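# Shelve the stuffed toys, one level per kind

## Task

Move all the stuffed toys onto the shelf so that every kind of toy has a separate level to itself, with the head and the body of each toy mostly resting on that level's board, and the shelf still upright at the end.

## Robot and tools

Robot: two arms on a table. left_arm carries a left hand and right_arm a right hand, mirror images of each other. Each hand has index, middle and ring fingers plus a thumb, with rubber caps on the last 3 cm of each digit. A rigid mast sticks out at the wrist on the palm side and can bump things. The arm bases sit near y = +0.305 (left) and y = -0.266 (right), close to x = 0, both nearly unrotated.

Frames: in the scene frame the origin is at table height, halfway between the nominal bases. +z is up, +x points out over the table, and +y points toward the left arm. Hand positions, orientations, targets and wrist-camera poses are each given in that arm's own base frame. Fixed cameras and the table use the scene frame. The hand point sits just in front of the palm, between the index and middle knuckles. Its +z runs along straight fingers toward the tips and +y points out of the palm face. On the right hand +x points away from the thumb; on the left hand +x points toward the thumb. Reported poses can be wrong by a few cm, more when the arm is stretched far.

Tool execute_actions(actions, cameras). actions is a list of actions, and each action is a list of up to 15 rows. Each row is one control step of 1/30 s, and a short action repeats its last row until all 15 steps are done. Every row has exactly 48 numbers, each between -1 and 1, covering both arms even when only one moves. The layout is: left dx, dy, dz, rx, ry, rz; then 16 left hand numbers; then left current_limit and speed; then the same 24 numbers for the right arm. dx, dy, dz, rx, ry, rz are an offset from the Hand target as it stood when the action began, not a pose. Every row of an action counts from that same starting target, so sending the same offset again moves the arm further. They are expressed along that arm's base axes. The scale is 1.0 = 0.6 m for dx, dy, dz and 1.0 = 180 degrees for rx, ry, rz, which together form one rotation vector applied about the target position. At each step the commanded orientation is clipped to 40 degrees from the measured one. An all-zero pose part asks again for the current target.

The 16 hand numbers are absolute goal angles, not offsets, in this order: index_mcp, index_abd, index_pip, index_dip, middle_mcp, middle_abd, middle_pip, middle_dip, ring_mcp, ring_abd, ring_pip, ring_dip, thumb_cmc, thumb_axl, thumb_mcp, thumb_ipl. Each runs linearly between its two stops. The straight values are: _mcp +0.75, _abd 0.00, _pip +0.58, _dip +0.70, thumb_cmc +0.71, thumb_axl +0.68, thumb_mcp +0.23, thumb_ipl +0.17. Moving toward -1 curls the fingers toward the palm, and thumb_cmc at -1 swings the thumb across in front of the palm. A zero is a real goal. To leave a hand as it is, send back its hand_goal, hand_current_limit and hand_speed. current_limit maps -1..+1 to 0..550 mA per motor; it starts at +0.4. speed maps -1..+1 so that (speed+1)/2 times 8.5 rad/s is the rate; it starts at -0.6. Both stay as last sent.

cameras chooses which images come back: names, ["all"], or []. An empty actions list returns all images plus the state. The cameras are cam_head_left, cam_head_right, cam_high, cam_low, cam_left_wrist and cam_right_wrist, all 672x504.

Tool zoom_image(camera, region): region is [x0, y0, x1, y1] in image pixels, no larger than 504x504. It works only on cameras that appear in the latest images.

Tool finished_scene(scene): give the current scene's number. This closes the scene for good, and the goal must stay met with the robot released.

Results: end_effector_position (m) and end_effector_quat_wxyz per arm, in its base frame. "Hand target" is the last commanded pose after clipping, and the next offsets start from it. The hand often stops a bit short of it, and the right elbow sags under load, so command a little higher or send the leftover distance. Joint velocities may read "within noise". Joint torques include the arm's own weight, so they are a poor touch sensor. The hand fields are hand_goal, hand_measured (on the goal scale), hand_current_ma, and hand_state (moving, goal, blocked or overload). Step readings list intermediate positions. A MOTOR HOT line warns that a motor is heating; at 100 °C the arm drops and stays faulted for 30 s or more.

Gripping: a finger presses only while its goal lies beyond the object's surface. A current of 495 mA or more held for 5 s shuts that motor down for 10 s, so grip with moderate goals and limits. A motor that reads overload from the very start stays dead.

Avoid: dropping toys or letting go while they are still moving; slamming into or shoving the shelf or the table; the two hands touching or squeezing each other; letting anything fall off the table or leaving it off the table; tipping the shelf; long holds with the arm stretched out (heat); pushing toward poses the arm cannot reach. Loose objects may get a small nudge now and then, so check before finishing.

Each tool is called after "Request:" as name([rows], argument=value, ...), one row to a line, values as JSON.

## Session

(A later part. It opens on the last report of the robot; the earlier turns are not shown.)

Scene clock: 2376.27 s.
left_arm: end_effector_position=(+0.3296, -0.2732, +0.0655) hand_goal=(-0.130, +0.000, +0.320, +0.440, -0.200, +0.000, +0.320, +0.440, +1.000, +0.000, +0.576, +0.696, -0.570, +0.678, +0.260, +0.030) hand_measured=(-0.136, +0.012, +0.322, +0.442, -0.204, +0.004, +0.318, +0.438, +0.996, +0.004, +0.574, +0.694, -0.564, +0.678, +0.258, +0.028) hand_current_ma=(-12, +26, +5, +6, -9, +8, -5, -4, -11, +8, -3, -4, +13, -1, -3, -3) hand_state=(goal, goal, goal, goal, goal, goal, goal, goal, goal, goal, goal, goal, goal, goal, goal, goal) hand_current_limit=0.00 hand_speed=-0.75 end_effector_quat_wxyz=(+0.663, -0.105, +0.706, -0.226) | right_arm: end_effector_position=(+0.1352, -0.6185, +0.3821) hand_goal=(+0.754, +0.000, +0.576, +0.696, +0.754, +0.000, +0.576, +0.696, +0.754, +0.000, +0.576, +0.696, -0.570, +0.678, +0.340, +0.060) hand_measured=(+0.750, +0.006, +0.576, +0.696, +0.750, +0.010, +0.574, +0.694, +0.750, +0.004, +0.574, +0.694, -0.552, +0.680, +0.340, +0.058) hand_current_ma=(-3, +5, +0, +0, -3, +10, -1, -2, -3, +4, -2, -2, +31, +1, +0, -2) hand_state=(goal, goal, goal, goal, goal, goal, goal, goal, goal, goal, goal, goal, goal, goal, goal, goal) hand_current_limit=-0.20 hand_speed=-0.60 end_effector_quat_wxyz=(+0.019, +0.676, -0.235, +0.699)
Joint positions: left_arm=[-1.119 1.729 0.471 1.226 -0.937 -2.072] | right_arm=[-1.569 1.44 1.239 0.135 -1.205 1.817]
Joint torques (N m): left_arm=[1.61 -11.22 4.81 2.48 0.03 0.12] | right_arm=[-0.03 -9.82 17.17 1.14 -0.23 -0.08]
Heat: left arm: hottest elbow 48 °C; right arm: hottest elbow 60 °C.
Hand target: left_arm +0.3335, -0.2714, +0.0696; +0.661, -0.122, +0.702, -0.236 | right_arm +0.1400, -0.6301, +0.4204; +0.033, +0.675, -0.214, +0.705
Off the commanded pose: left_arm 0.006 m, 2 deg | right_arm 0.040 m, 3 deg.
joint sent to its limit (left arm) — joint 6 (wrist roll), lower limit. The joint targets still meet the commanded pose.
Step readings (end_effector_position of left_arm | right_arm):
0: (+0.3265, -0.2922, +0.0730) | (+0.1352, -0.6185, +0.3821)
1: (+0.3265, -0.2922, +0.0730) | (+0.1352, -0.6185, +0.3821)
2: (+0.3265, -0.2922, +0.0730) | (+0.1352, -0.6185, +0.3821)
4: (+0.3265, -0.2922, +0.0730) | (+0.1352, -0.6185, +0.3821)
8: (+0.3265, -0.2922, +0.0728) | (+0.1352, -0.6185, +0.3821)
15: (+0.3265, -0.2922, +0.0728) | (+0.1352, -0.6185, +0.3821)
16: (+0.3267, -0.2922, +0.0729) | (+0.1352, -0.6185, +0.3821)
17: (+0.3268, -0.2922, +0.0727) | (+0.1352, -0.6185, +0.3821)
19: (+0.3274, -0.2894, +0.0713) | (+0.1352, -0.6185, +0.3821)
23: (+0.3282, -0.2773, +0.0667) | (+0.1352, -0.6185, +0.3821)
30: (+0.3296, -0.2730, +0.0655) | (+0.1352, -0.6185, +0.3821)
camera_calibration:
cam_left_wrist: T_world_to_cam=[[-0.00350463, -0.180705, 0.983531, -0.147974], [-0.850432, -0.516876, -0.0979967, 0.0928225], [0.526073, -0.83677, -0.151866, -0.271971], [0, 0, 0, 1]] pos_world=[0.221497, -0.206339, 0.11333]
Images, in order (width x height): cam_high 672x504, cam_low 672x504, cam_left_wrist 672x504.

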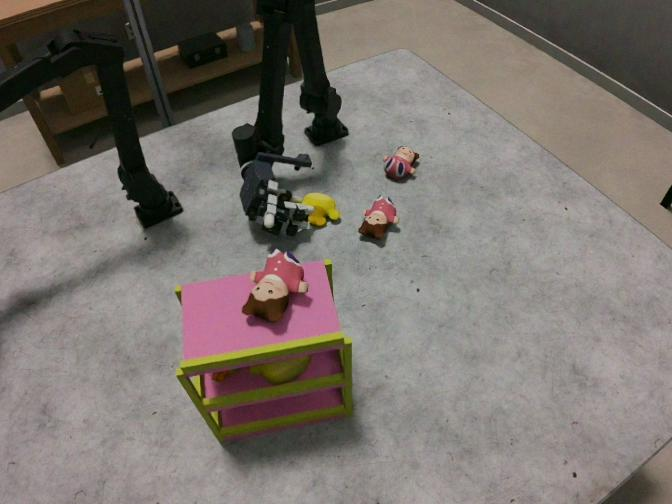

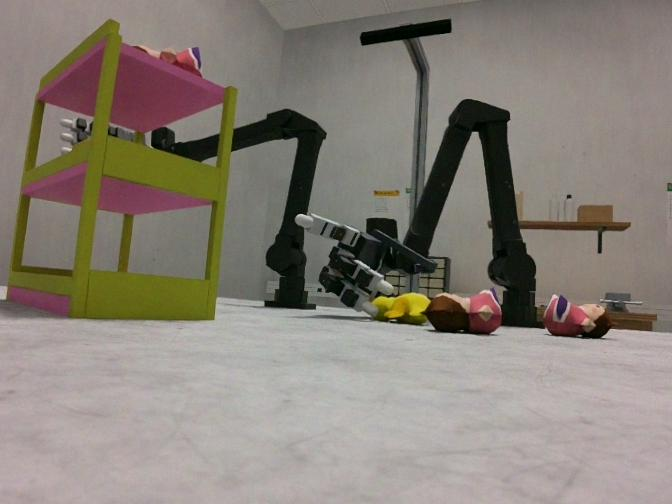

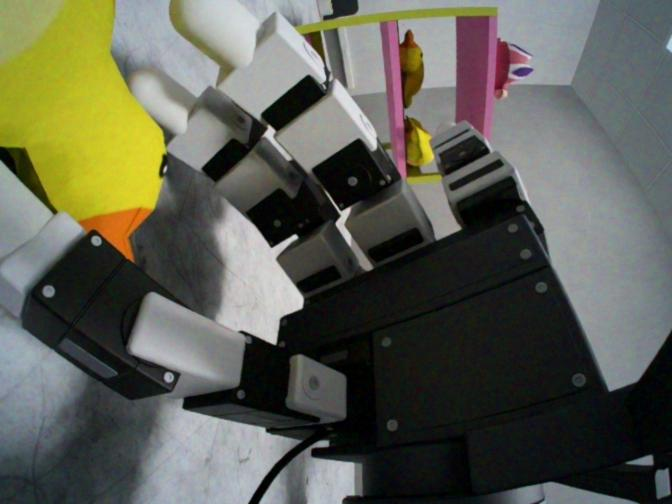

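Request:
execute_actions([
  [[0,0,0,0,0,0,-0.02,0,0.34,0.46,0.3,0,0.4,0.5,1,0,0.576,0.696,-0.571,0.678,0.34,0.06,0,-0.7,0,0,0,0,0,0,0.754,0,0.576,0.696,0.754,0,0.576,0.696,0.754,0,0.576,0.696,-0.57,0.678,0.34,0.06,-0.2,-0.6]],
  [[0,0,0.015,0,0,0,-0.02,0,0.34,0.46,0.3,0,0.4,0.5,1,0,0.576,0.696,-0.571,0.678,0.34,0.06,0,-0.7,0,0,0,0,0,0,0.754,0,0.576,0.696,0.754,0,0.576,0.696,0.754,0,0.576,0.696,-0.57,0.678,0.34,0.06,-0.2,-0.6]],
], cameras=["cam_low","cam_left_wrist","cam_high","cam_head_left"])

Request:
zoom_image(camera="cam_high", region=[200, 120, 360, 250])

Request:
zoom_image(camera="cam_low", region=[280, 200, 460, 340])

Request:
zoom_image(camera="cam_head_left", region=[210, 200, 340, 300])

Scene clock: 2400.40 s.
left_arm: end_effector_position=(+0.3298, -0.2737, +0.0707) hand_goal=(-0.020, +0.000, +0.340, +0.460, +0.300, +0.000, +0.400, +0.500, +1.000, +0.000, +0.576, +0.696, -0.570, +0.678, +0.340, +0.060) hand_measured=(-0.028, +0.012, +0.336, +0.458, +0.292, +0.004, +0.396, +0.498, +0.996, +0.004, +0.574, +0.694, -0.564, +0.678, +0.336, +0.058) hand_current_ma=(-18, +26, -6, -5, -23, +8, -6, -5, -11, +8, -3, -4, +13, -1, -8, -5) hand_state=(goal, goal, goal, goal, goal, goal, goal, goal, goal, goal, goal, goal, goal, goal, goal, goal) hand_current_limit=0.00 hand_speed=-0.70 end_effector_quat_wxyz=(+0.664, -0.107, +0.704, -0.229) | right_arm: end_effector_position=(+0.1352, -0.6185, +0.3821) hand_goal=(+0.754, +0.000, +0.576, +0.696, +0.754, +0.000, +0.576, +0.696, +0.754, +0.000, +0.576, +0.696, -0.570, +0.678, +0.340, +0.060) hand_measured=(+0.750, +0.006, +0.576, +0.696, +0.750, +0.010, +0.574, +0.694, +0.750, +0.004, +0.574, +0.694, -0.552, +0.680, +0.340, +0.058) hand_current_ma=(-3, +5, +0, +0, -3, +10, -1, -2, -3, +4, -2, -2, +31, +1, +0, -2) hand_state=(goal, goal, goal, goal, goal, goal, goal, goal, goal, goal, goal, goal, goal, goal, goal, goal) hand_current_limit=-0.20 hand_speed=-0.60 end_effector_quat_wxyz=(+0.019, +0.676, -0.235, +0.699)
Joint positions: left_arm=[-1.119 1.712 0.471 1.217 -0.937 -2.072] | right_arm=[-1.569 1.44 1.239 0.135 -1.205 1.817]
Joint torques (N m): left_arm=[1.14 -12.86 4.96 1.68 -0.01 0.13] | right_arm=[-0.21 -9.76 17.07 0.98 -0.23 -0.1]
Heat: left arm: hottest elbow 47 °C; right arm: hottest elbow 60 °C.
Hand target: left_arm +0.3335, -0.2714, +0.0786; +0.661, -0.122, +0.702, -0.236 | right_arm +0.1400, -0.6301, +0.4204; +0.033, +0.675, -0.214, +0.705
Off the commanded pose: left_arm 0.009 m, 2 deg | right_arm 0.040 m, 3 deg.
joint sent to its limit (left arm) — joint 6 (wrist roll), lower limit. The joint targets still meet the commanded pose.
Step readings (end_effector_position of left_arm | right_arm):
0: (+0.3296, -0.2732, +0.0655) | (+0.1352, -0.6185, +0.3821)
1: (+0.3296, -0.2732, +0.0655) | (+0.1352, -0.6185, +0.3821)
2: (+0.3296, -0.2732, +0.0655) | (+0.1352, -0.6185, +0.3821)
4: (+0.3296, -0.2732, +0.0655) | (+0.1352, -0.6185, +0.3821)
8: (+0.3296, -0.2732, +0.0655) | (+0.1352, -0.6185, +0.3821)
15: (+0.3296, -0.2732, +0.0655) | (+0.1352, -0.6185, +0.3821)
16: (+0.3296, -0.2732, +0.0655) | (+0.1352, -0.6185, +0.3821)
17: (+0.3296, -0.2733, +0.0655) | (+0.1352, -0.6185, +0.3821)
19: (+0.3297, -0.2733, +0.0658) | (+0.1352, -0.6185, +0.3821)
23: (+0.3297, -0.2735, +0.0680) | (+0.1352, -0.6185, +0.3821)
30: (+0.3299, -0.2738, +0.0708) | (+0.1352, -0.6185, +0.3821)
camera_calibration:
cam_left_wrist: T_world_to_cam=[[-0.0069992, -0.173567, 0.984797, -0.150154], [-0.850296, -0.517251, -0.0972069, 0.0930784], [0.526259, -0.838049, -0.143963, -0.272683], [0, 0, 0, 1]] pos_world=[0.221595, -0.206439, 0.117663]
Images, in order (width x height): cam_head_left 672x504, cam_high 672x504, cam_low 672x504, cam_left_wrist 672x504.

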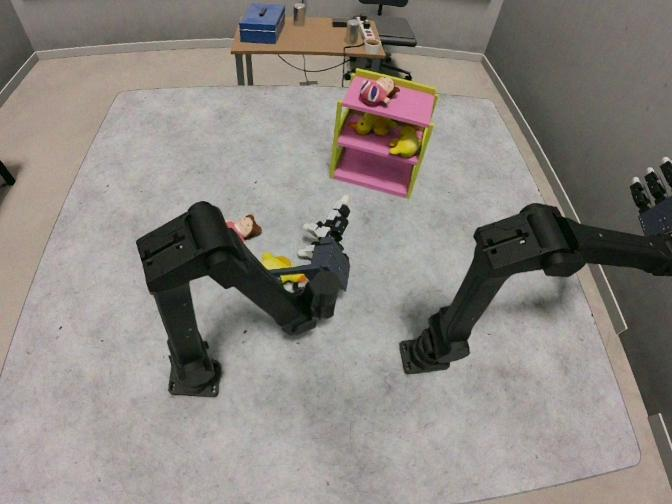

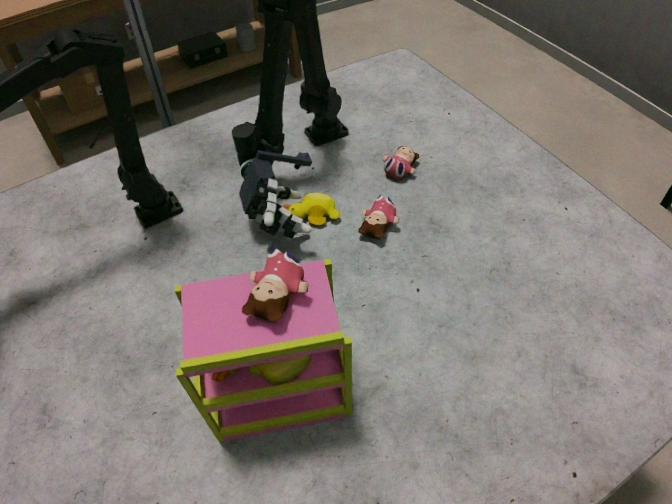

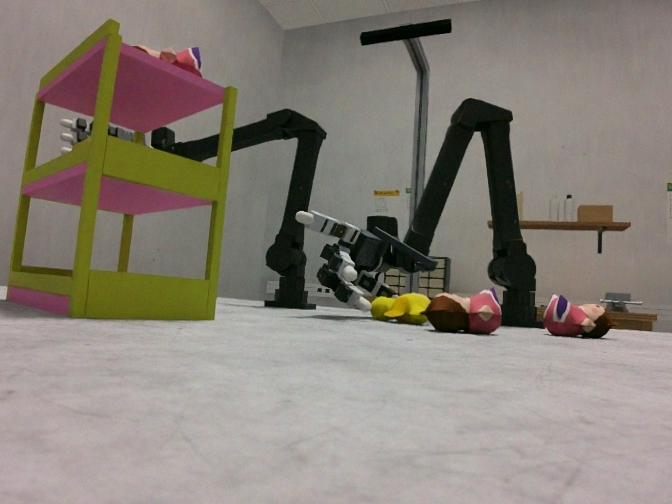

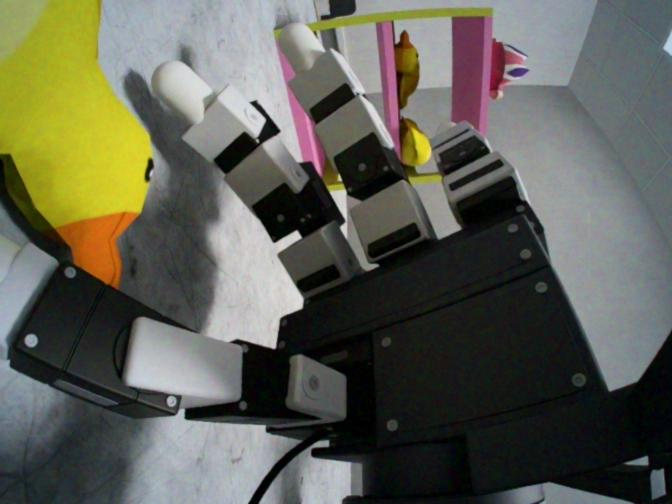

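Scaled by 3.150 from the camera's 672x504 image, which has a finer 960x720 frame.

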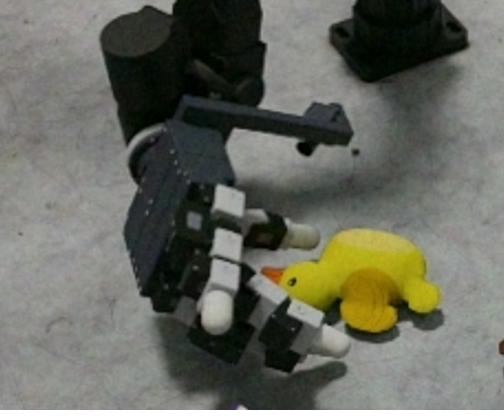

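Scaled by 2.800 from the camera's 672x504 image, which has a finer 960x720 frame.

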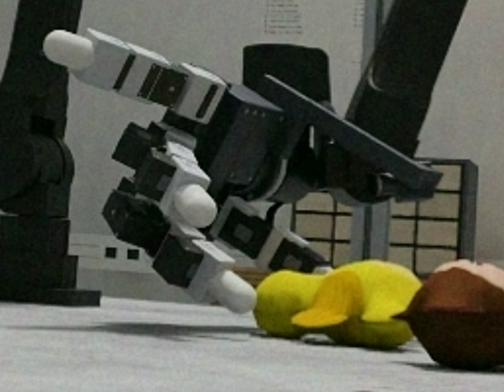

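Scaled by 3.877 from the camera's 672x504 image, which has a finer 960x720 frame.

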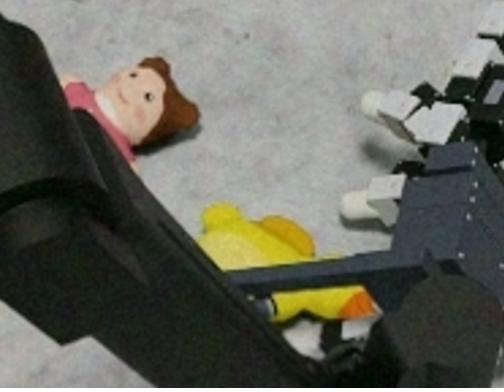

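Request:
execute_actions([
  [[0.002,0.018,0,0,0,0,-0.02,0,0.34,0.46,0.3,0,0.4,0.5,1,0,0.576,0.696,-0.571,0.678,0.34,0.06,0,-0.7,0,0,0,0,0,0,0.754,0,0.576,0.696,0.754,0,0.576,0.696,0.754,0,0.576,0.696,-0.57,0.678,0.34,0.06,-0.2,-0.6]],
  [[0,0,0,0,0,0,-0.2,0,0.32,0.44,0.3,0,0.4,0.5,1,0,0.576,0.696,-0.571,0.678,0.22,0.03,0,-0.75,0,0,0,0,0,0,0.754,0,0.576,0.696,0.754,0,0.576,0.696,0.754,0,0.576,0.696,-0.57,0.678,0.34,0.06,-0.2,-0.6]],
], cameras=["cam_low","cam_left_wrist","cam_high"])

Request:
zoom_image(camera="cam_high", region=[200, 120, 360, 250])

Request:
zoom_image(camera="cam_low", region=[280, 200, 460, 340])

Scene clock: 2415.17 s.
left_arm: end_effector_position=(+0.3309, -0.2630, +0.0694) hand_goal=(-0.200, +0.000, +0.320, +0.440, +0.300, +0.000, +0.400, +0.500, +1.000, +0.000, +0.576, +0.696, -0.570, +0.678, +0.220, +0.030) hand_measured=(-0.180, +0.012, +0.324, +0.442, +0.292, +0.004, +0.396, +0.498, +0.996, +0.004, +0.574, +0.694, -0.564, +0.678, +0.232, +0.034) hand_current_ma=(+62, +26, +8, +6, -22, +8, -6, -5, -11, +8, -3, -4, +13, -1, +43, +10) hand_state=(blocked, goal, goal, goal, goal, goal, goal, goal, goal, goal, goal, goal, goal, goal, goal, goal) hand_current_limit=0.00 hand_speed=-0.75 end_effector_quat_wxyz=(+0.662, -0.104, +0.707, -0.225) | right_arm: end_effector_position=(+0.1352, -0.6185, +0.3821) hand_goal=(+0.754, +0.000, +0.576, +0.696, +0.754, +0.000, +0.576, +0.696, +0.754, +0.000, +0.576, +0.696, -0.570, +0.678, +0.340, +0.060) hand_measured=(+0.750, +0.006, +0.576, +0.696, +0.750, +0.010, +0.574, +0.694, +0.750, +0.004, +0.574, +0.694, -0.552, +0.680, +0.340, +0.058) hand_current_ma=(-3, +5, +0, +0, -3, +10, -1, -2, -3, +4, -2, -2, +31, +1, +0, -2) hand_state=(goal, goal, goal, goal, goal, goal, goal, goal, goal, goal, goal, goal, goal, goal, goal, goal) hand_current_limit=-0.20 hand_speed=-0.60 end_effector_quat_wxyz=(+0.019, +0.676, -0.235, +0.699)
Joint positions: left_arm=[-1.101 1.699 0.448 1.217 -0.919 -2.072] | right_arm=[-1.569 1.44 1.239 0.135 -1.205 1.817]
Joint torques (N m): left_arm=[1.26 -12.75 4.74 2.04 -0.01 0.09] | right_arm=[0.03 -9.52 17.05 1.03 -0.2 -0.11]
Heat: left arm: hottest elbow 46 °C; right arm: hottest elbow 60 °C.
Hand target: left_arm +0.3348, -0.2606, +0.0787; +0.661, -0.122, +0.702, -0.236 | right_arm +0.1400, -0.6301, +0.4204; +0.033, +0.675, -0.214, +0.705
Off the commanded pose: left_arm 0.010 m, 3 deg | right_arm 0.040 m, 3 deg.
joint sent to its limit (left arm) — joint 6 (wrist roll), lower limit. The joint targets still meet the commanded pose.
Step readings (end_effector_position of left_arm | right_arm):
0: (+0.3298, -0.2737, +0.0707) | (+0.1352, -0.6185, +0.3821)
1: (+0.3300, -0.2736, +0.0707) | (+0.1352, -0.6185, +0.3821)
2: (+0.3300, -0.2737, +0.0706) | (+0.1352, -0.6185, +0.3821)
4: (+0.3305, -0.2715, +0.0702) | (+0.1352, -0.6185, +0.3821)
8: (+0.3298, -0.2654, +0.0691) | (+0.1352, -0.6185, +0.3821)
15: (+0.3309, -0.2629, +0.0693) | (+0.1352, -0.6185, +0.3821)
16: (+0.3309, -0.2629, +0.0693) | (+0.1352, -0.6185, +0.3821)
17: (+0.3309, -0.2629, +0.0693) | (+0.1352, -0.6185, +0.3821)
19: (+0.3309, -0.2630, +0.0694) | (+0.1352, -0.6185, +0.3821)
23: (+0.3309, -0.2630, +0.0694) | (+0.1352, -0.6185, +0.3821)
30: (+0.3309, -0.2630, +0.0694) | (+0.1352, -0.6185, +0.3821)
camera_calibration:
cam_left_wrist: T_world_to_cam=[[-0.00190836, -0.182781, 0.983152, -0.150984], [-0.851002, -0.516017, -0.0975865, 0.0998884], [0.52516, -0.83685, -0.154563, -0.263115], [0, 0, 0, 1]] pos_world=[0.222894, -0.196241, 0.11752]
Images, in order (width x height): cam_high 672x504, cam_low 672x504, cam_left_wrist 672x504.

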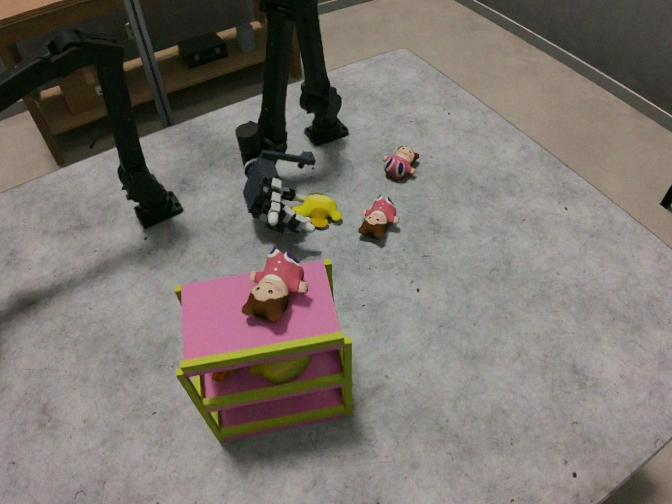

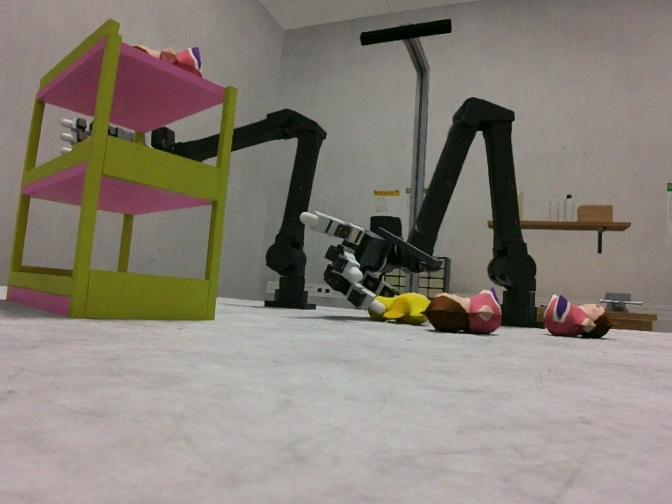

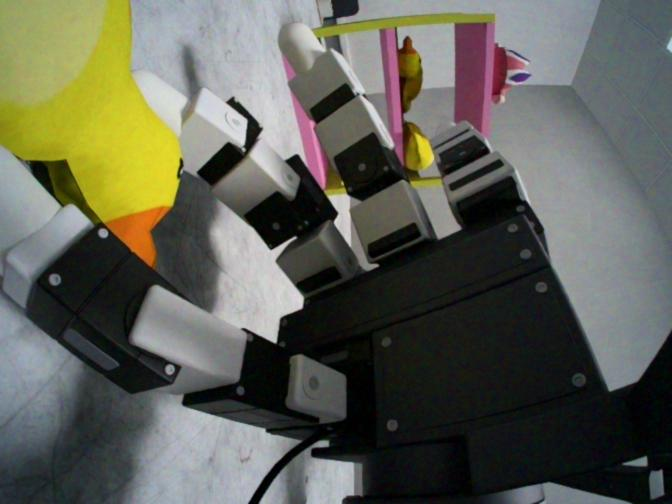

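Scaled by 3.150 from the camera's 672x504 image, which has a finer 960x720 frame.

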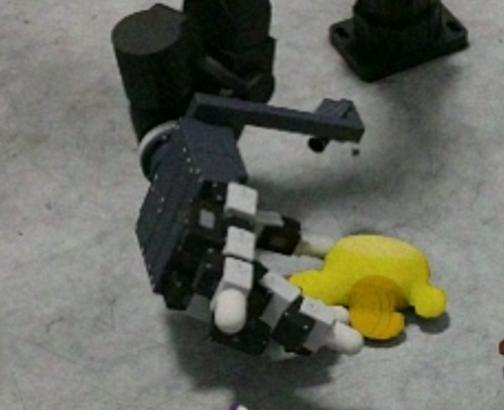

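Scaled by 2.800 from the camera's 672x504 image, which has a finer 960x720 frame.

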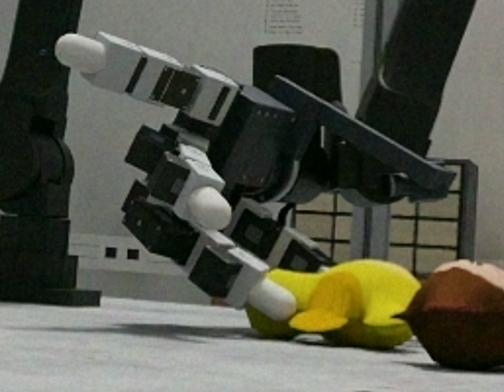

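Request:
execute_actions([
  [[0,0,0,0,0,0,-0.5,0,0.286,0.406,0.3,0,0.4,0.5,1,0,0.576,0.696,-0.571,0.678,-0.2,-0.05,0,-0.75,0,0,0,0,0,0,0.754,0,0.576,0.696,0.754,0,0.576,0.696,0.754,0,0.576,0.696,-0.57,0.678,0.34,0.06,-0.2,-0.6]],
  [[0,0,0,0,0,0,-0.5,0,0.286,0.406,0.3,0,0.4,0.5,1,0,0.576,0.696,-0.571,0.678,-0.2,-0.05,0.15,-0.75,0,0,0,0,0,0,0.754,0,0.576,0.696,0.754,0,0.576,0.696,0.754,0,0.576,0.696,-0.57,0.678,0.34,0.06,-0.2,-0.6]],
  [[0,0,0.05,0,0,0,-0.5,0,0.286,0.406,0.3,0,0.4,0.5,1,0,0.576,0.696,-0.571,0.678,-0.2,-0.05,0.15,-0.75,0,0,0,0,0,0,0.754,0,0.576,0.696,0.754,0,0.576,0.696,0.754,0,0.576,0.696,-0.57,0.678,0.34,0.06,-0.2,-0.6]],
], cameras=["cam_low","cam_left_wrist","cam_high"])

Request:
zoom_image(camera="cam_high", region=[200, 120, 360, 250])

Request:
zoom_image(camera="cam_low", region=[280, 200, 460, 340])

Scene clock: 2427.90 s.
left_arm: end_effector_position=(+0.3301, -0.2617, +0.1021) hand_goal=(-0.500, +0.000, +0.286, +0.406, +0.300, +0.000, +0.400, +0.500, +1.000, +0.000, +0.576, +0.696, -0.570, +0.678, -0.200, -0.050) hand_measured=(-0.240, +0.016, +0.308, +0.418, +0.292, +0.004, +0.396, +0.498, +0.996, +0.004, +0.574, +0.694, -0.568, +0.678, +0.188, -0.034) hand_current_ma=(+316, +35, +63, +33, -22, +8, -6, -5, -11, +8, -3, -4, +5, -1, +316, +65) hand_state=(blocked, goal, blocked, goal, goal, goal, goal, goal, goal, goal, goal, goal, goal, goal, blocked, goal) hand_current_limit=0.15 hand_speed=-0.75 end_effector_quat_wxyz=(+0.663, -0.108, +0.704, -0.231) | right_arm: end_effector_position=(+0.1352, -0.6185, +0.3821) hand_goal=(+0.754, +0.000, +0.576, +0.696, +0.754, +0.000, +0.576, +0.696, +0.754, +0.000, +0.576, +0.696, -0.570, +0.678, +0.340, +0.060) hand_measured=(+0.750, +0.006, +0.576, +0.696, +0.750, +0.010, +0.574, +0.694, +0.750, +0.004, +0.574, +0.694, -0.552, +0.680, +0.340, +0.058) hand_current_ma=(-3, +5, +0, +0, -3, +10, -1, -2, -3, +4, -2, -2, +31, +1, +0, -2) hand_state=(goal, goal, goal, goal, goal, goal, goal, goal, goal, goal, goal, goal, goal, goal, goal, goal) hand_current_limit=-0.20 hand_speed=-0.60 end_effector_quat_wxyz=(+0.019, +0.676, -0.235, +0.699)
Joint positions: left_arm=[-1.101 1.566 0.448 1.096 -0.918 -2.075] | right_arm=[-1.569 1.44 1.239 0.135 -1.205 1.817]
Joint torques (N m): left_arm=[1.2 -10.99 6.63 1.57 -0.09 0.15] | right_arm=[0.03 -9.99 17.07 1.17 -0.23 -0.08]
Heat: left arm: hottest elbow 46 °C; right arm: hottest elbow 60 °C.
Hand target: left_arm +0.3348, -0.2606, +0.1088; +0.661, -0.122, +0.702, -0.236 | right_arm +0.1400, -0.6301, +0.4204; +0.033, +0.675, -0.214, +0.705
Off the commanded pose: left_arm 0.008 m, 2 deg | right_arm 0.040 m, 3 deg.
joint sent to its limit (left arm) — joint 6 (wrist roll), lower limit. The joint targets still meet the commanded pose.
Step readings (end_effector_position of left_arm | right_arm):
0: (+0.3309, -0.2630, +0.0694) | (+0.1352, -0.6185, +0.3821)
1: (+0.3309, -0.2630, +0.0694) | (+0.1352, -0.6185, +0.3821)
2: (+0.3309, -0.2630, +0.0694) | (+0.1352, -0.6185, +0.3821)
4: (+0.3309, -0.2630, +0.0694) | (+0.1352, -0.6185, +0.3821)
8: (+0.3309, -0.2630, +0.0694) | (+0.1352, -0.6185, +0.3821)
15: (+0.3309, -0.2630, +0.0694) | (+0.1352, -0.6185, +0.3821)
16: (+0.3309, -0.2630, +0.0694) | (+0.1352, -0.6185, +0.3821)
17: (+0.3309, -0.2630, +0.0694) | (+0.1352, -0.6185, +0.3821)
19: (+0.3309, -0.2630, +0.0694) | (+0.1352, -0.6185, +0.3821)
23: (+0.3309, -0.2630, +0.0694) | (+0.1352, -0.6185, +0.3821)
30: (+0.3309, -0.2630, +0.0694) | (+0.1352, -0.6185, +0.3821)
31: (+0.3309, -0.2630, +0.0697) | (+0.1352, -0.6185, +0.3821)
32: (+0.3308, -0.2629, +0.0703) | (+0.1352, -0.6185, +0.3821)
34: (+0.3304, -0.2622, +0.0749) | (+0.1352, -0.6185, +0.3821)
38: (+0.3306, -0.2627, +0.0946) | (+0.1352, -0.6185, +0.3821)
45: (+0.3302, -0.2620, +0.1027) | (+0.1352, -0.6185, +0.3821)
camera_calibration:
cam_left_wrist: T_world_to_cam=[[-0.00707938, -0.169469, 0.98551, -0.177953], [-0.851074, -0.516396, -0.0949134, 0.102712], [0.524999, -0.839414, -0.140575, -0.258541], [0, 0, 0, 1]] pos_world=[0.221889, -0.19414, 0.148779]
Images, in order (width x height): cam_high 672x504, cam_low 672x504, cam_left_wrist 672x504.

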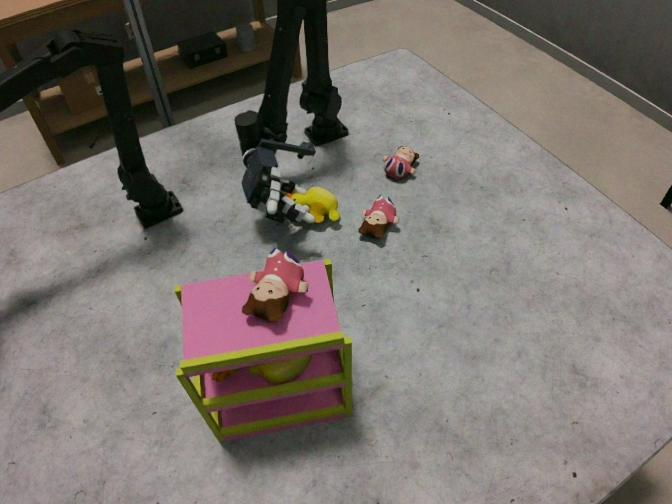

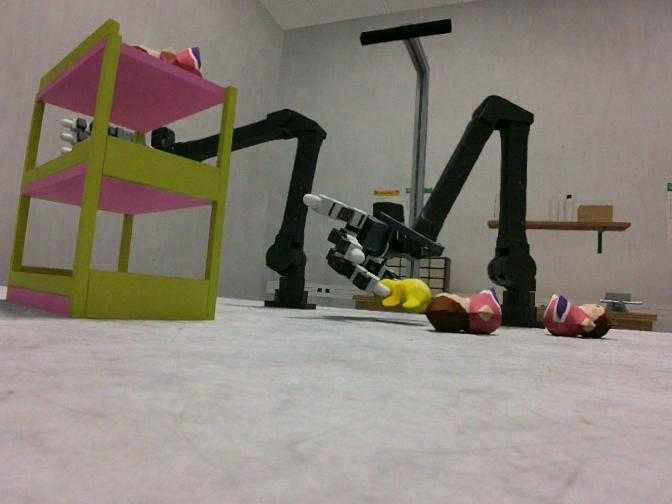

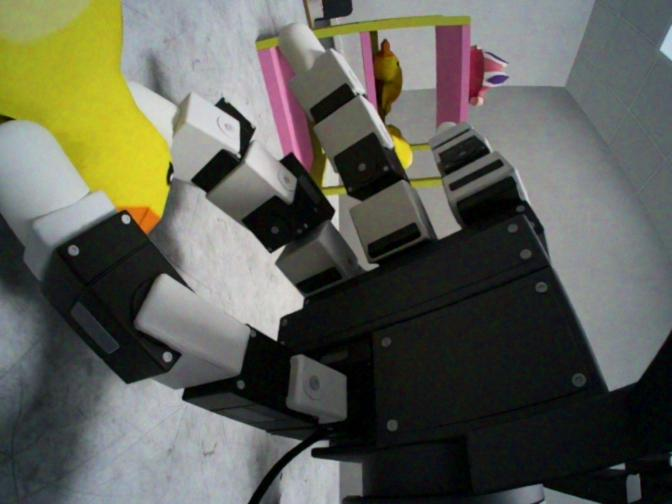

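Scaled by 3.150 from the camera's 672x504 image, which has a finer 960x720 frame.

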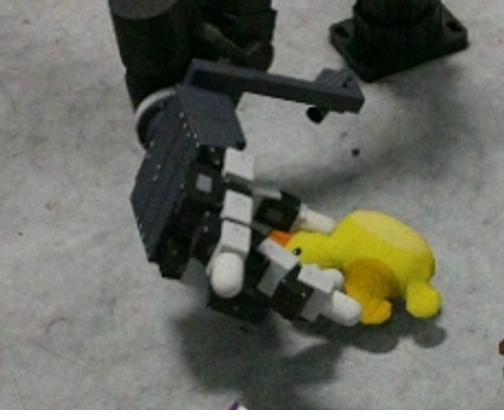

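Scaled by 2.800 from the camera's 672x504 image, which has a finer 960x720 frame.

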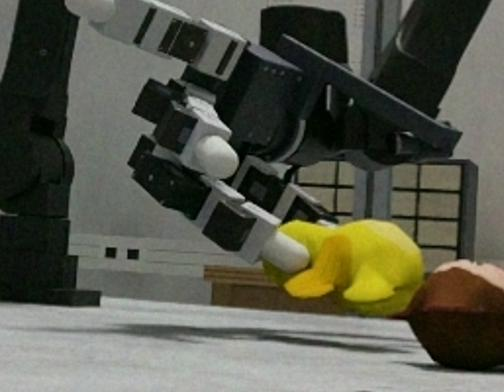

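Request:
execute_actions([
  [[0,0,0.06,0,0,0,-0.5,0,0.286,0.406,0.3,0,0.4,0.5,1,0,0.576,0.696,-0.571,0.678,-0.2,-0.05,0.15,-0.75,0,0,0,0,0,0,0.754,0,0.576,0.696,0.754,0,0.576,0.696,0.754,0,0.576,0.696,-0.57,0.678,0.34,0.06,-0.2,-0.6]],
  [[0.0175,-0.062,0,0,0,-0.125,-0.5,0,0.286,0.406,0.3,0,0.4,0.5,1,0,0.576,0.696,-0.571,0.678,-0.2,-0.05,0.15,-0.75,0,0,0,0,0,0,0.754,0,0.576,0.696,0.754,0,0.576,0.696,0.754,0,0.576,0.696,-0.57,0.678,0.34,0.06,-0.2,-0.6]],
  [[0.0175,-0.062,0,0,0,-0.125,-0.5,0,0.286,0.406,0.3,0,0.4,0.5,1,0,0.576,0.696,-0.571,0.678,-0.2,-0.05,0.15,-0.75,0,0,0,0,0,0,0.754,0,0.576,0.696,0.754,0,0.576,0.696,0.754,0,0.576,0.696,-0.57,0.678,0.34,0.06,-0.2,-0.6]],
], cameras=["cam_low","cam_head_left","cam_high"])

Request:
zoom_image(camera="cam_high", region=[180, 120, 340, 250])

Request:
zoom_image(camera="cam_low", region=[250, 180, 430, 340])

Scene clock: 2455.77 s.
left_arm: end_effector_position=(+0.3494, -0.3342, +0.1290) hand_goal=(-0.500, +0.000, +0.286, +0.406, +0.300, +0.000, +0.400, +0.500, +1.000, +0.000, +0.576, +0.696, -0.570, +0.678, -0.200, -0.050) hand_measured=(-0.244, +0.018, +0.310, +0.418, +0.296, +0.004, +0.398, +0.498, +0.994, +0.004, +0.574, +0.694, -0.568, +0.678, +0.186, -0.034) hand_current_ma=(+316, +42, +72, +33, -11, +8, -5, -4, -16, +8, -3, -4, +3, -1, +316, +65) hand_state=(blocked, goal, blocked, goal, goal, goal, goal, goal, goal, goal, goal, goal, goal, goal, blocked, goal) hand_current_limit=0.15 hand_speed=-0.75 end_effector_quat_wxyz=(+0.511, +0.163, +0.705, -0.464) | right_arm: end_effector_position=(+0.1352, -0.6185, +0.3821) hand_goal=(+0.754, +0.000, +0.576, +0.696, +0.754, +0.000, +0.576, +0.696, +0.754, +0.000, +0.576, +0.696, -0.570, +0.678, +0.340, +0.060) hand_measured=(+0.750, +0.006, +0.576, +0.696, +0.750, +0.010, +0.574, +0.694, +0.750, +0.004, +0.574, +0.694, -0.552, +0.680, +0.340, +0.058) hand_current_ma=(-3, +5, +0, +0, -3, +10, -1, -2, -3, +4, -2, -2, +31, +1, +0, -2) hand_state=(goal, goal, goal, goal, goal, goal, goal, goal, goal, goal, goal, goal, goal, goal, goal, goal) hand_current_limit=-0.20 hand_speed=-0.60 end_effector_quat_wxyz=(+0.019, +0.676, -0.235, +0.699)
Joint positions: left_arm=[-0.853 1.367 0.408 0.911 0.112 -2.075] | right_arm=[-1.569 1.44 1.239 0.135 -1.205 1.817]
Joint torques (N m): left_arm=[1.14 -10.29 9.1 2.33 0.04 0.12] | right_arm=[0.26 -9.76 17.16 1.07 -0.21 -0.1]
Heat: left arm: hottest elbow 46 °C; right arm: hottest elbow 61 °C.
Hand target: left_arm +0.3558, -0.3350, +0.1448; +0.520, +0.155, +0.695, -0.471 | right_arm +0.1400, -0.6301, +0.4204; +0.033, +0.675, -0.214, +0.705
Off the commanded pose: left_arm 0.017 m, 2 deg | right_arm 0.040 m, 3 deg.
joint sent to its limit (left arm) — joint 6 (wrist roll), lower limit. The joint targets still meet the commanded pose.
Step readings (end_effector_position of left_arm | right_arm):
0: (+0.3301, -0.2617, +0.1021) | (+0.1352, -0.6185, +0.3821)
1: (+0.3300, -0.2616, +0.1019) | (+0.1352, -0.6185, +0.3821)
2: (+0.3297, -0.2610, +0.1019) | (+0.1352, -0.6185, +0.3821)
4: (+0.3287, -0.2590, +0.1047) | (+0.1352, -0.6185, +0.3821)
8: (+0.3275, -0.2566, +0.1229) | (+0.1352, -0.6185, +0.3821)
15: (+0.3265, -0.2547, +0.1318) | (+0.1352, -0.6185, +0.3821)
16: (+0.3267, -0.2565, +0.1314) | (+0.1352, -0.6185, +0.3821)
17: (+0.3288, -0.2647, +0.1309) | (+0.1352, -0.6185, +0.3821)
19: (+0.3322, -0.2873, +0.1306) | (+0.1352, -0.6185, +0.3821)
23: (+0.3327, -0.3069, +0.1362) | (+0.1352, -0.6185, +0.3821)
30: (+0.3419, -0.3002, +0.1372) | (+0.1352, -0.6185, +0.3821)
31: (+0.3419, -0.3014, +0.1365) | (+0.1352, -0.6185, +0.3821)
32: (+0.3412, -0.3091, +0.1352) | (+0.1352, -0.6185, +0.3821)
34: (+0.3384, -0.3277, +0.1330) | (+0.1352, -0.6185, +0.3821)
38: (+0.3389, -0.3411, +0.1317) | (+0.1352, -0.6185, +0.3821)
45: (+0.3505, -0.3328, +0.1295) | (+0.1352, -0.6185, +0.3821)
Images, in order (width x height): cam_head_left 672x504, cam_high 672x504, cam_low 672x504.

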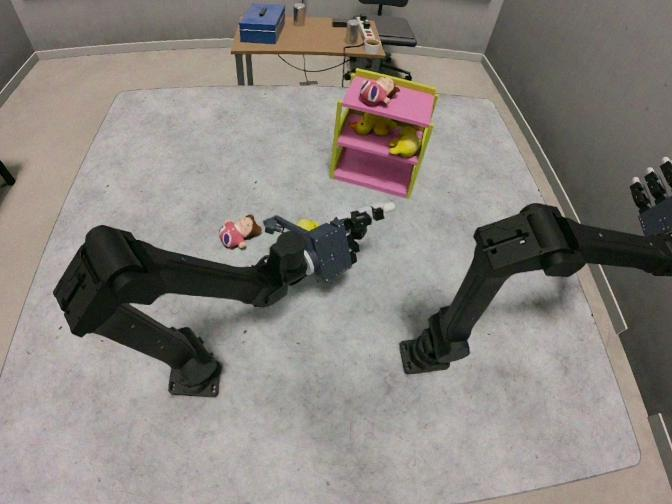

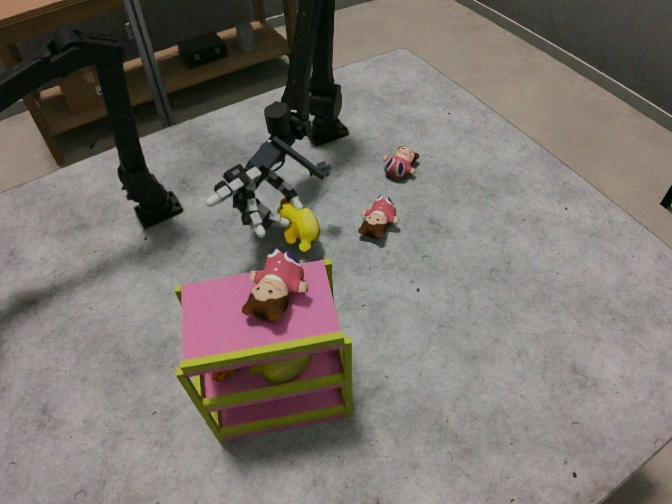

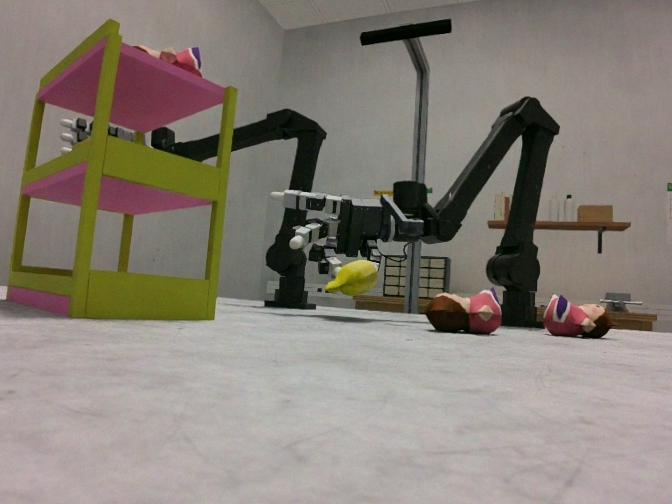

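Scaled by 3.150 from the camera's 672x504 image, which has a finer 960x720 frame.

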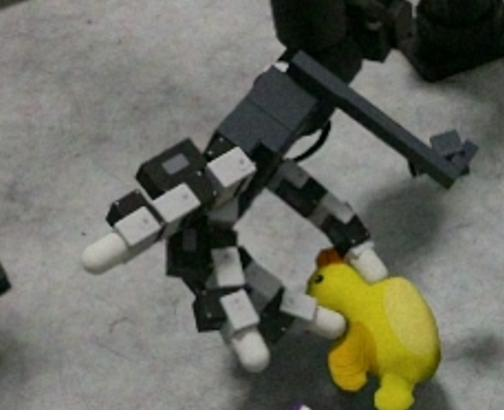

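Scaled by 2.800 from the camera's 672x504 image, which has a finer 960x720 frame.

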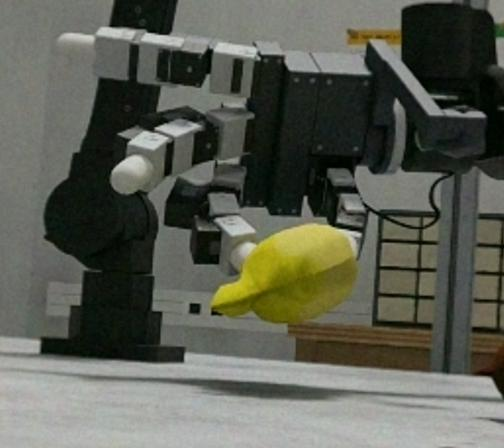

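Request:
execute_actions([
  [[0,0,-0.05,0,0,0,-0.5,0,0.286,0.406,0.3,0,0.4,0.5,1,0,0.576,0.696,-0.571,0.678,-0.2,-0.05,0.15,-0.75,0,0,0,0,0,0,0.754,0,0.576,0.696,0.754,0,0.576,0.696,0.754,0,0.576,0.696,-0.57,0.678,0.34,0.06,-0.2,-0.6]],
  [[0,0,-0.05,0,0,0,-0.5,0,0.286,0.406,0.3,0,0.4,0.5,1,0,0.576,0.696,-0.571,0.678,-0.2,-0.05,0.15,-0.75,0,0,0,0,0,0,0.754,0,0.576,0.696,0.754,0,0.576,0.696,0.754,0,0.576,0.696,-0.57,0.678,0.34,0.06,-0.2,-0.6]],
], cameras=["cam_low","cam_head_left","cam_high"])

Request:
zoom_image(camera="cam_high", region=[180, 120, 340, 250])

Request:
zoom_image(camera="cam_low", region=[250, 180, 430, 340])

Scene clock: 2475.20 s.
left_arm: end_effector_position=(+0.3502, -0.3354, +0.0799) hand_goal=(-0.500, +0.000, +0.286, +0.406, +0.300, +0.000, +0.400, +0.500, +1.000, +0.000, +0.576, +0.696, -0.570, +0.678, -0.200, -0.050) hand_measured=(-0.246, +0.018, +0.310, +0.418, +0.296, +0.004, +0.398, +0.498, +0.994, +0.004, +0.574, +0.694, -0.572, +0.678, +0.186, -0.034) hand_current_ma=(+316, +42, +72, +33, -11, +8, -5, -4, -16, +8, -3, -4, -2, -1, +316, +65) hand_state=(blocked, goal, blocked, goal, goal, goal, goal, goal, goal, goal, goal, goal, goal, goal, blocked, goal) hand_current_limit=0.15 hand_speed=-0.75 end_effector_quat_wxyz=(+0.513, +0.163, +0.702, -0.466) | right_arm: end_effector_position=(+0.1352, -0.6185, +0.3821) hand_goal=(+0.754, +0.000, +0.576, +0.696, +0.754, +0.000, +0.576, +0.696, +0.754, +0.000, +0.576, +0.696, -0.570, +0.678, +0.340, +0.060) hand_measured=(+0.750, +0.006, +0.576, +0.696, +0.750, +0.010, +0.574, +0.694, +0.750, +0.004, +0.574, +0.694, -0.552, +0.680, +0.340, +0.058) hand_current_ma=(-3, +5, +0, +0, -3, +10, -1, -2, -3, +4, -2, -2, +31, +1, +0, -2) hand_state=(goal, goal, goal, goal, goal, goal, goal, goal, goal, goal, goal, goal, goal, goal, goal, goal) hand_current_limit=-0.20 hand_speed=-0.60 end_effector_quat_wxyz=(+0.019, +0.676, -0.235, +0.699)
Joint positions: left_arm=[-0.853 1.586 0.38 1.166 0.112 -2.076] | right_arm=[-1.569 1.44 1.239 0.135 -1.205 1.817]
Joint torques (N m): left_arm=[0.85 -8.7 6.26 3.37 0.02 0.15] | right_arm=[0.09 -9.58 17.03 1.1 -0.23 -0.1]
Heat: left arm: hottest elbow 47 °C; right arm: hottest elbow 61 °C.
Hand target: left_arm +0.3557, -0.3350, +0.0847; +0.520, +0.156, +0.695, -0.471 | right_arm +0.1400, -0.6301, +0.4204; +0.033, +0.675, -0.214, +0.705
Off the commanded pose: left_arm 0.007 m, 2 deg | right_arm 0.040 m, 3 deg.
joint sent to its limit (left arm) — joint 6 (wrist roll), lower limit. The joint targets still meet the commanded pose.
Step readings (end_effector_position of left_arm | right_arm):
0: (+0.3494, -0.3342, +0.1290) | (+0.1352, -0.6185, +0.3821)
1: (+0.3494, -0.3342, +0.1290) | (+0.1352, -0.6185, +0.3821)
2: (+0.3495, -0.3344, +0.1293) | (+0.1352, -0.6185, +0.3821)
4: (+0.3502, -0.3353, +0.1299) | (+0.1352, -0.6185, +0.3821)
8: (+0.3517, -0.3369, +0.1203) | (+0.1352, -0.6185, +0.3821)
15: (+0.3496, -0.3346, +0.1069) | (+0.1352, -0.6185, +0.3821)
16: (+0.3497, -0.3348, +0.1076) | (+0.1352, -0.6185, +0.3821)
17: (+0.3502, -0.3353, +0.1088) | (+0.1352, -0.6185, +0.3821)
19: (+0.3517, -0.3370, +0.1084) | (+0.1352, -0.6185, +0.3821)
23: (+0.3518, -0.3371, +0.0895) | (+0.1352, -0.6185, +0.3821)
30: (+0.3499, -0.3350, +0.0781) | (+0.1352, -0.6185, +0.3821)
Images, in order (width x height): cam_head_left 672x504, cam_high 672x504, cam_low 672x504.

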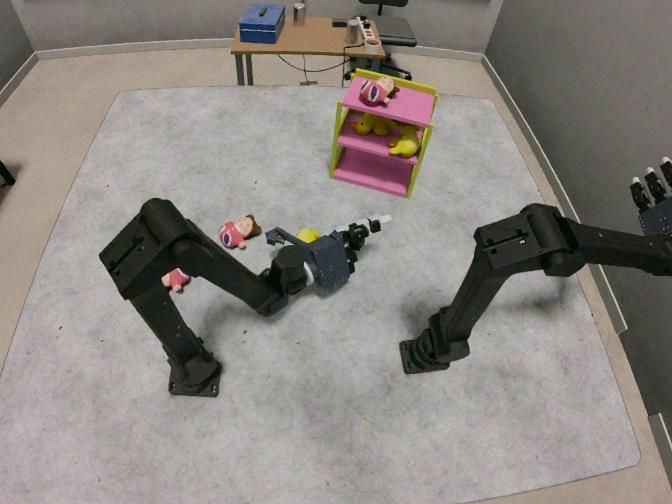

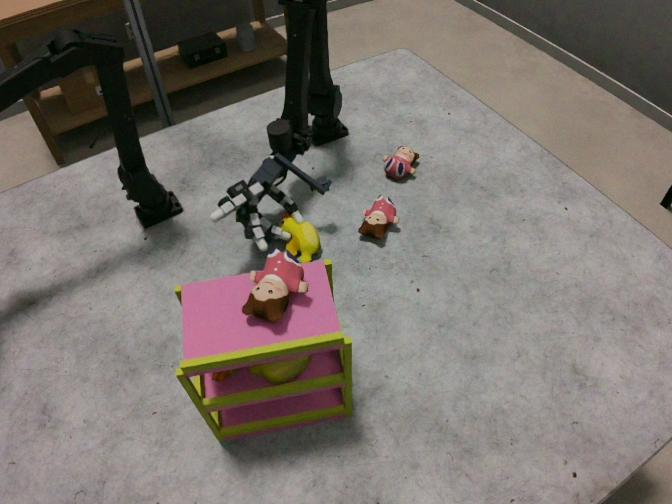

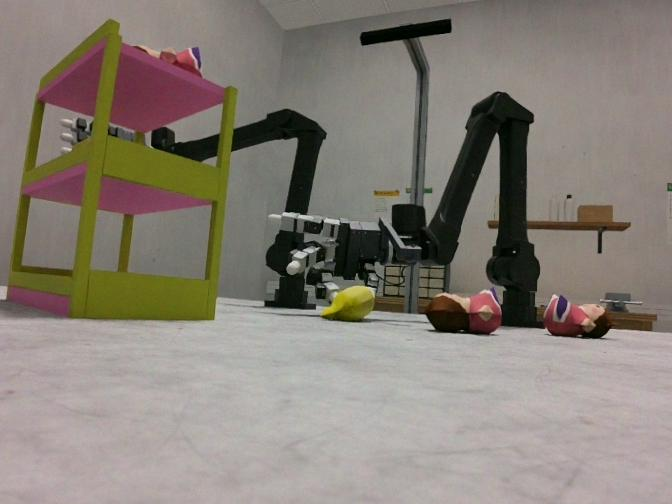

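Scaled by 3.150 from the camera's 672x504 image, which has a finer 960x720 frame.

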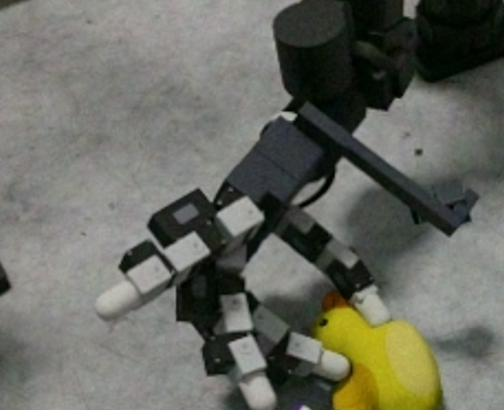

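Scaled by 2.800 from the camera's 672x504 image, which has a finer 960x720 frame.

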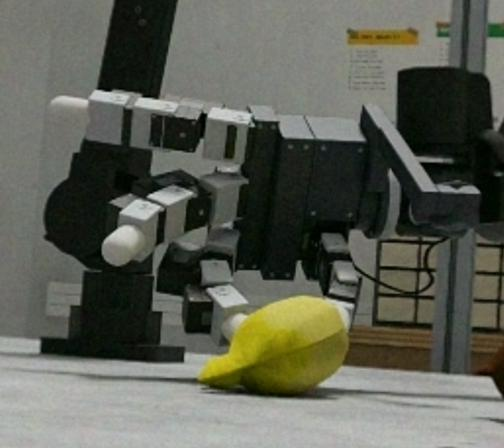

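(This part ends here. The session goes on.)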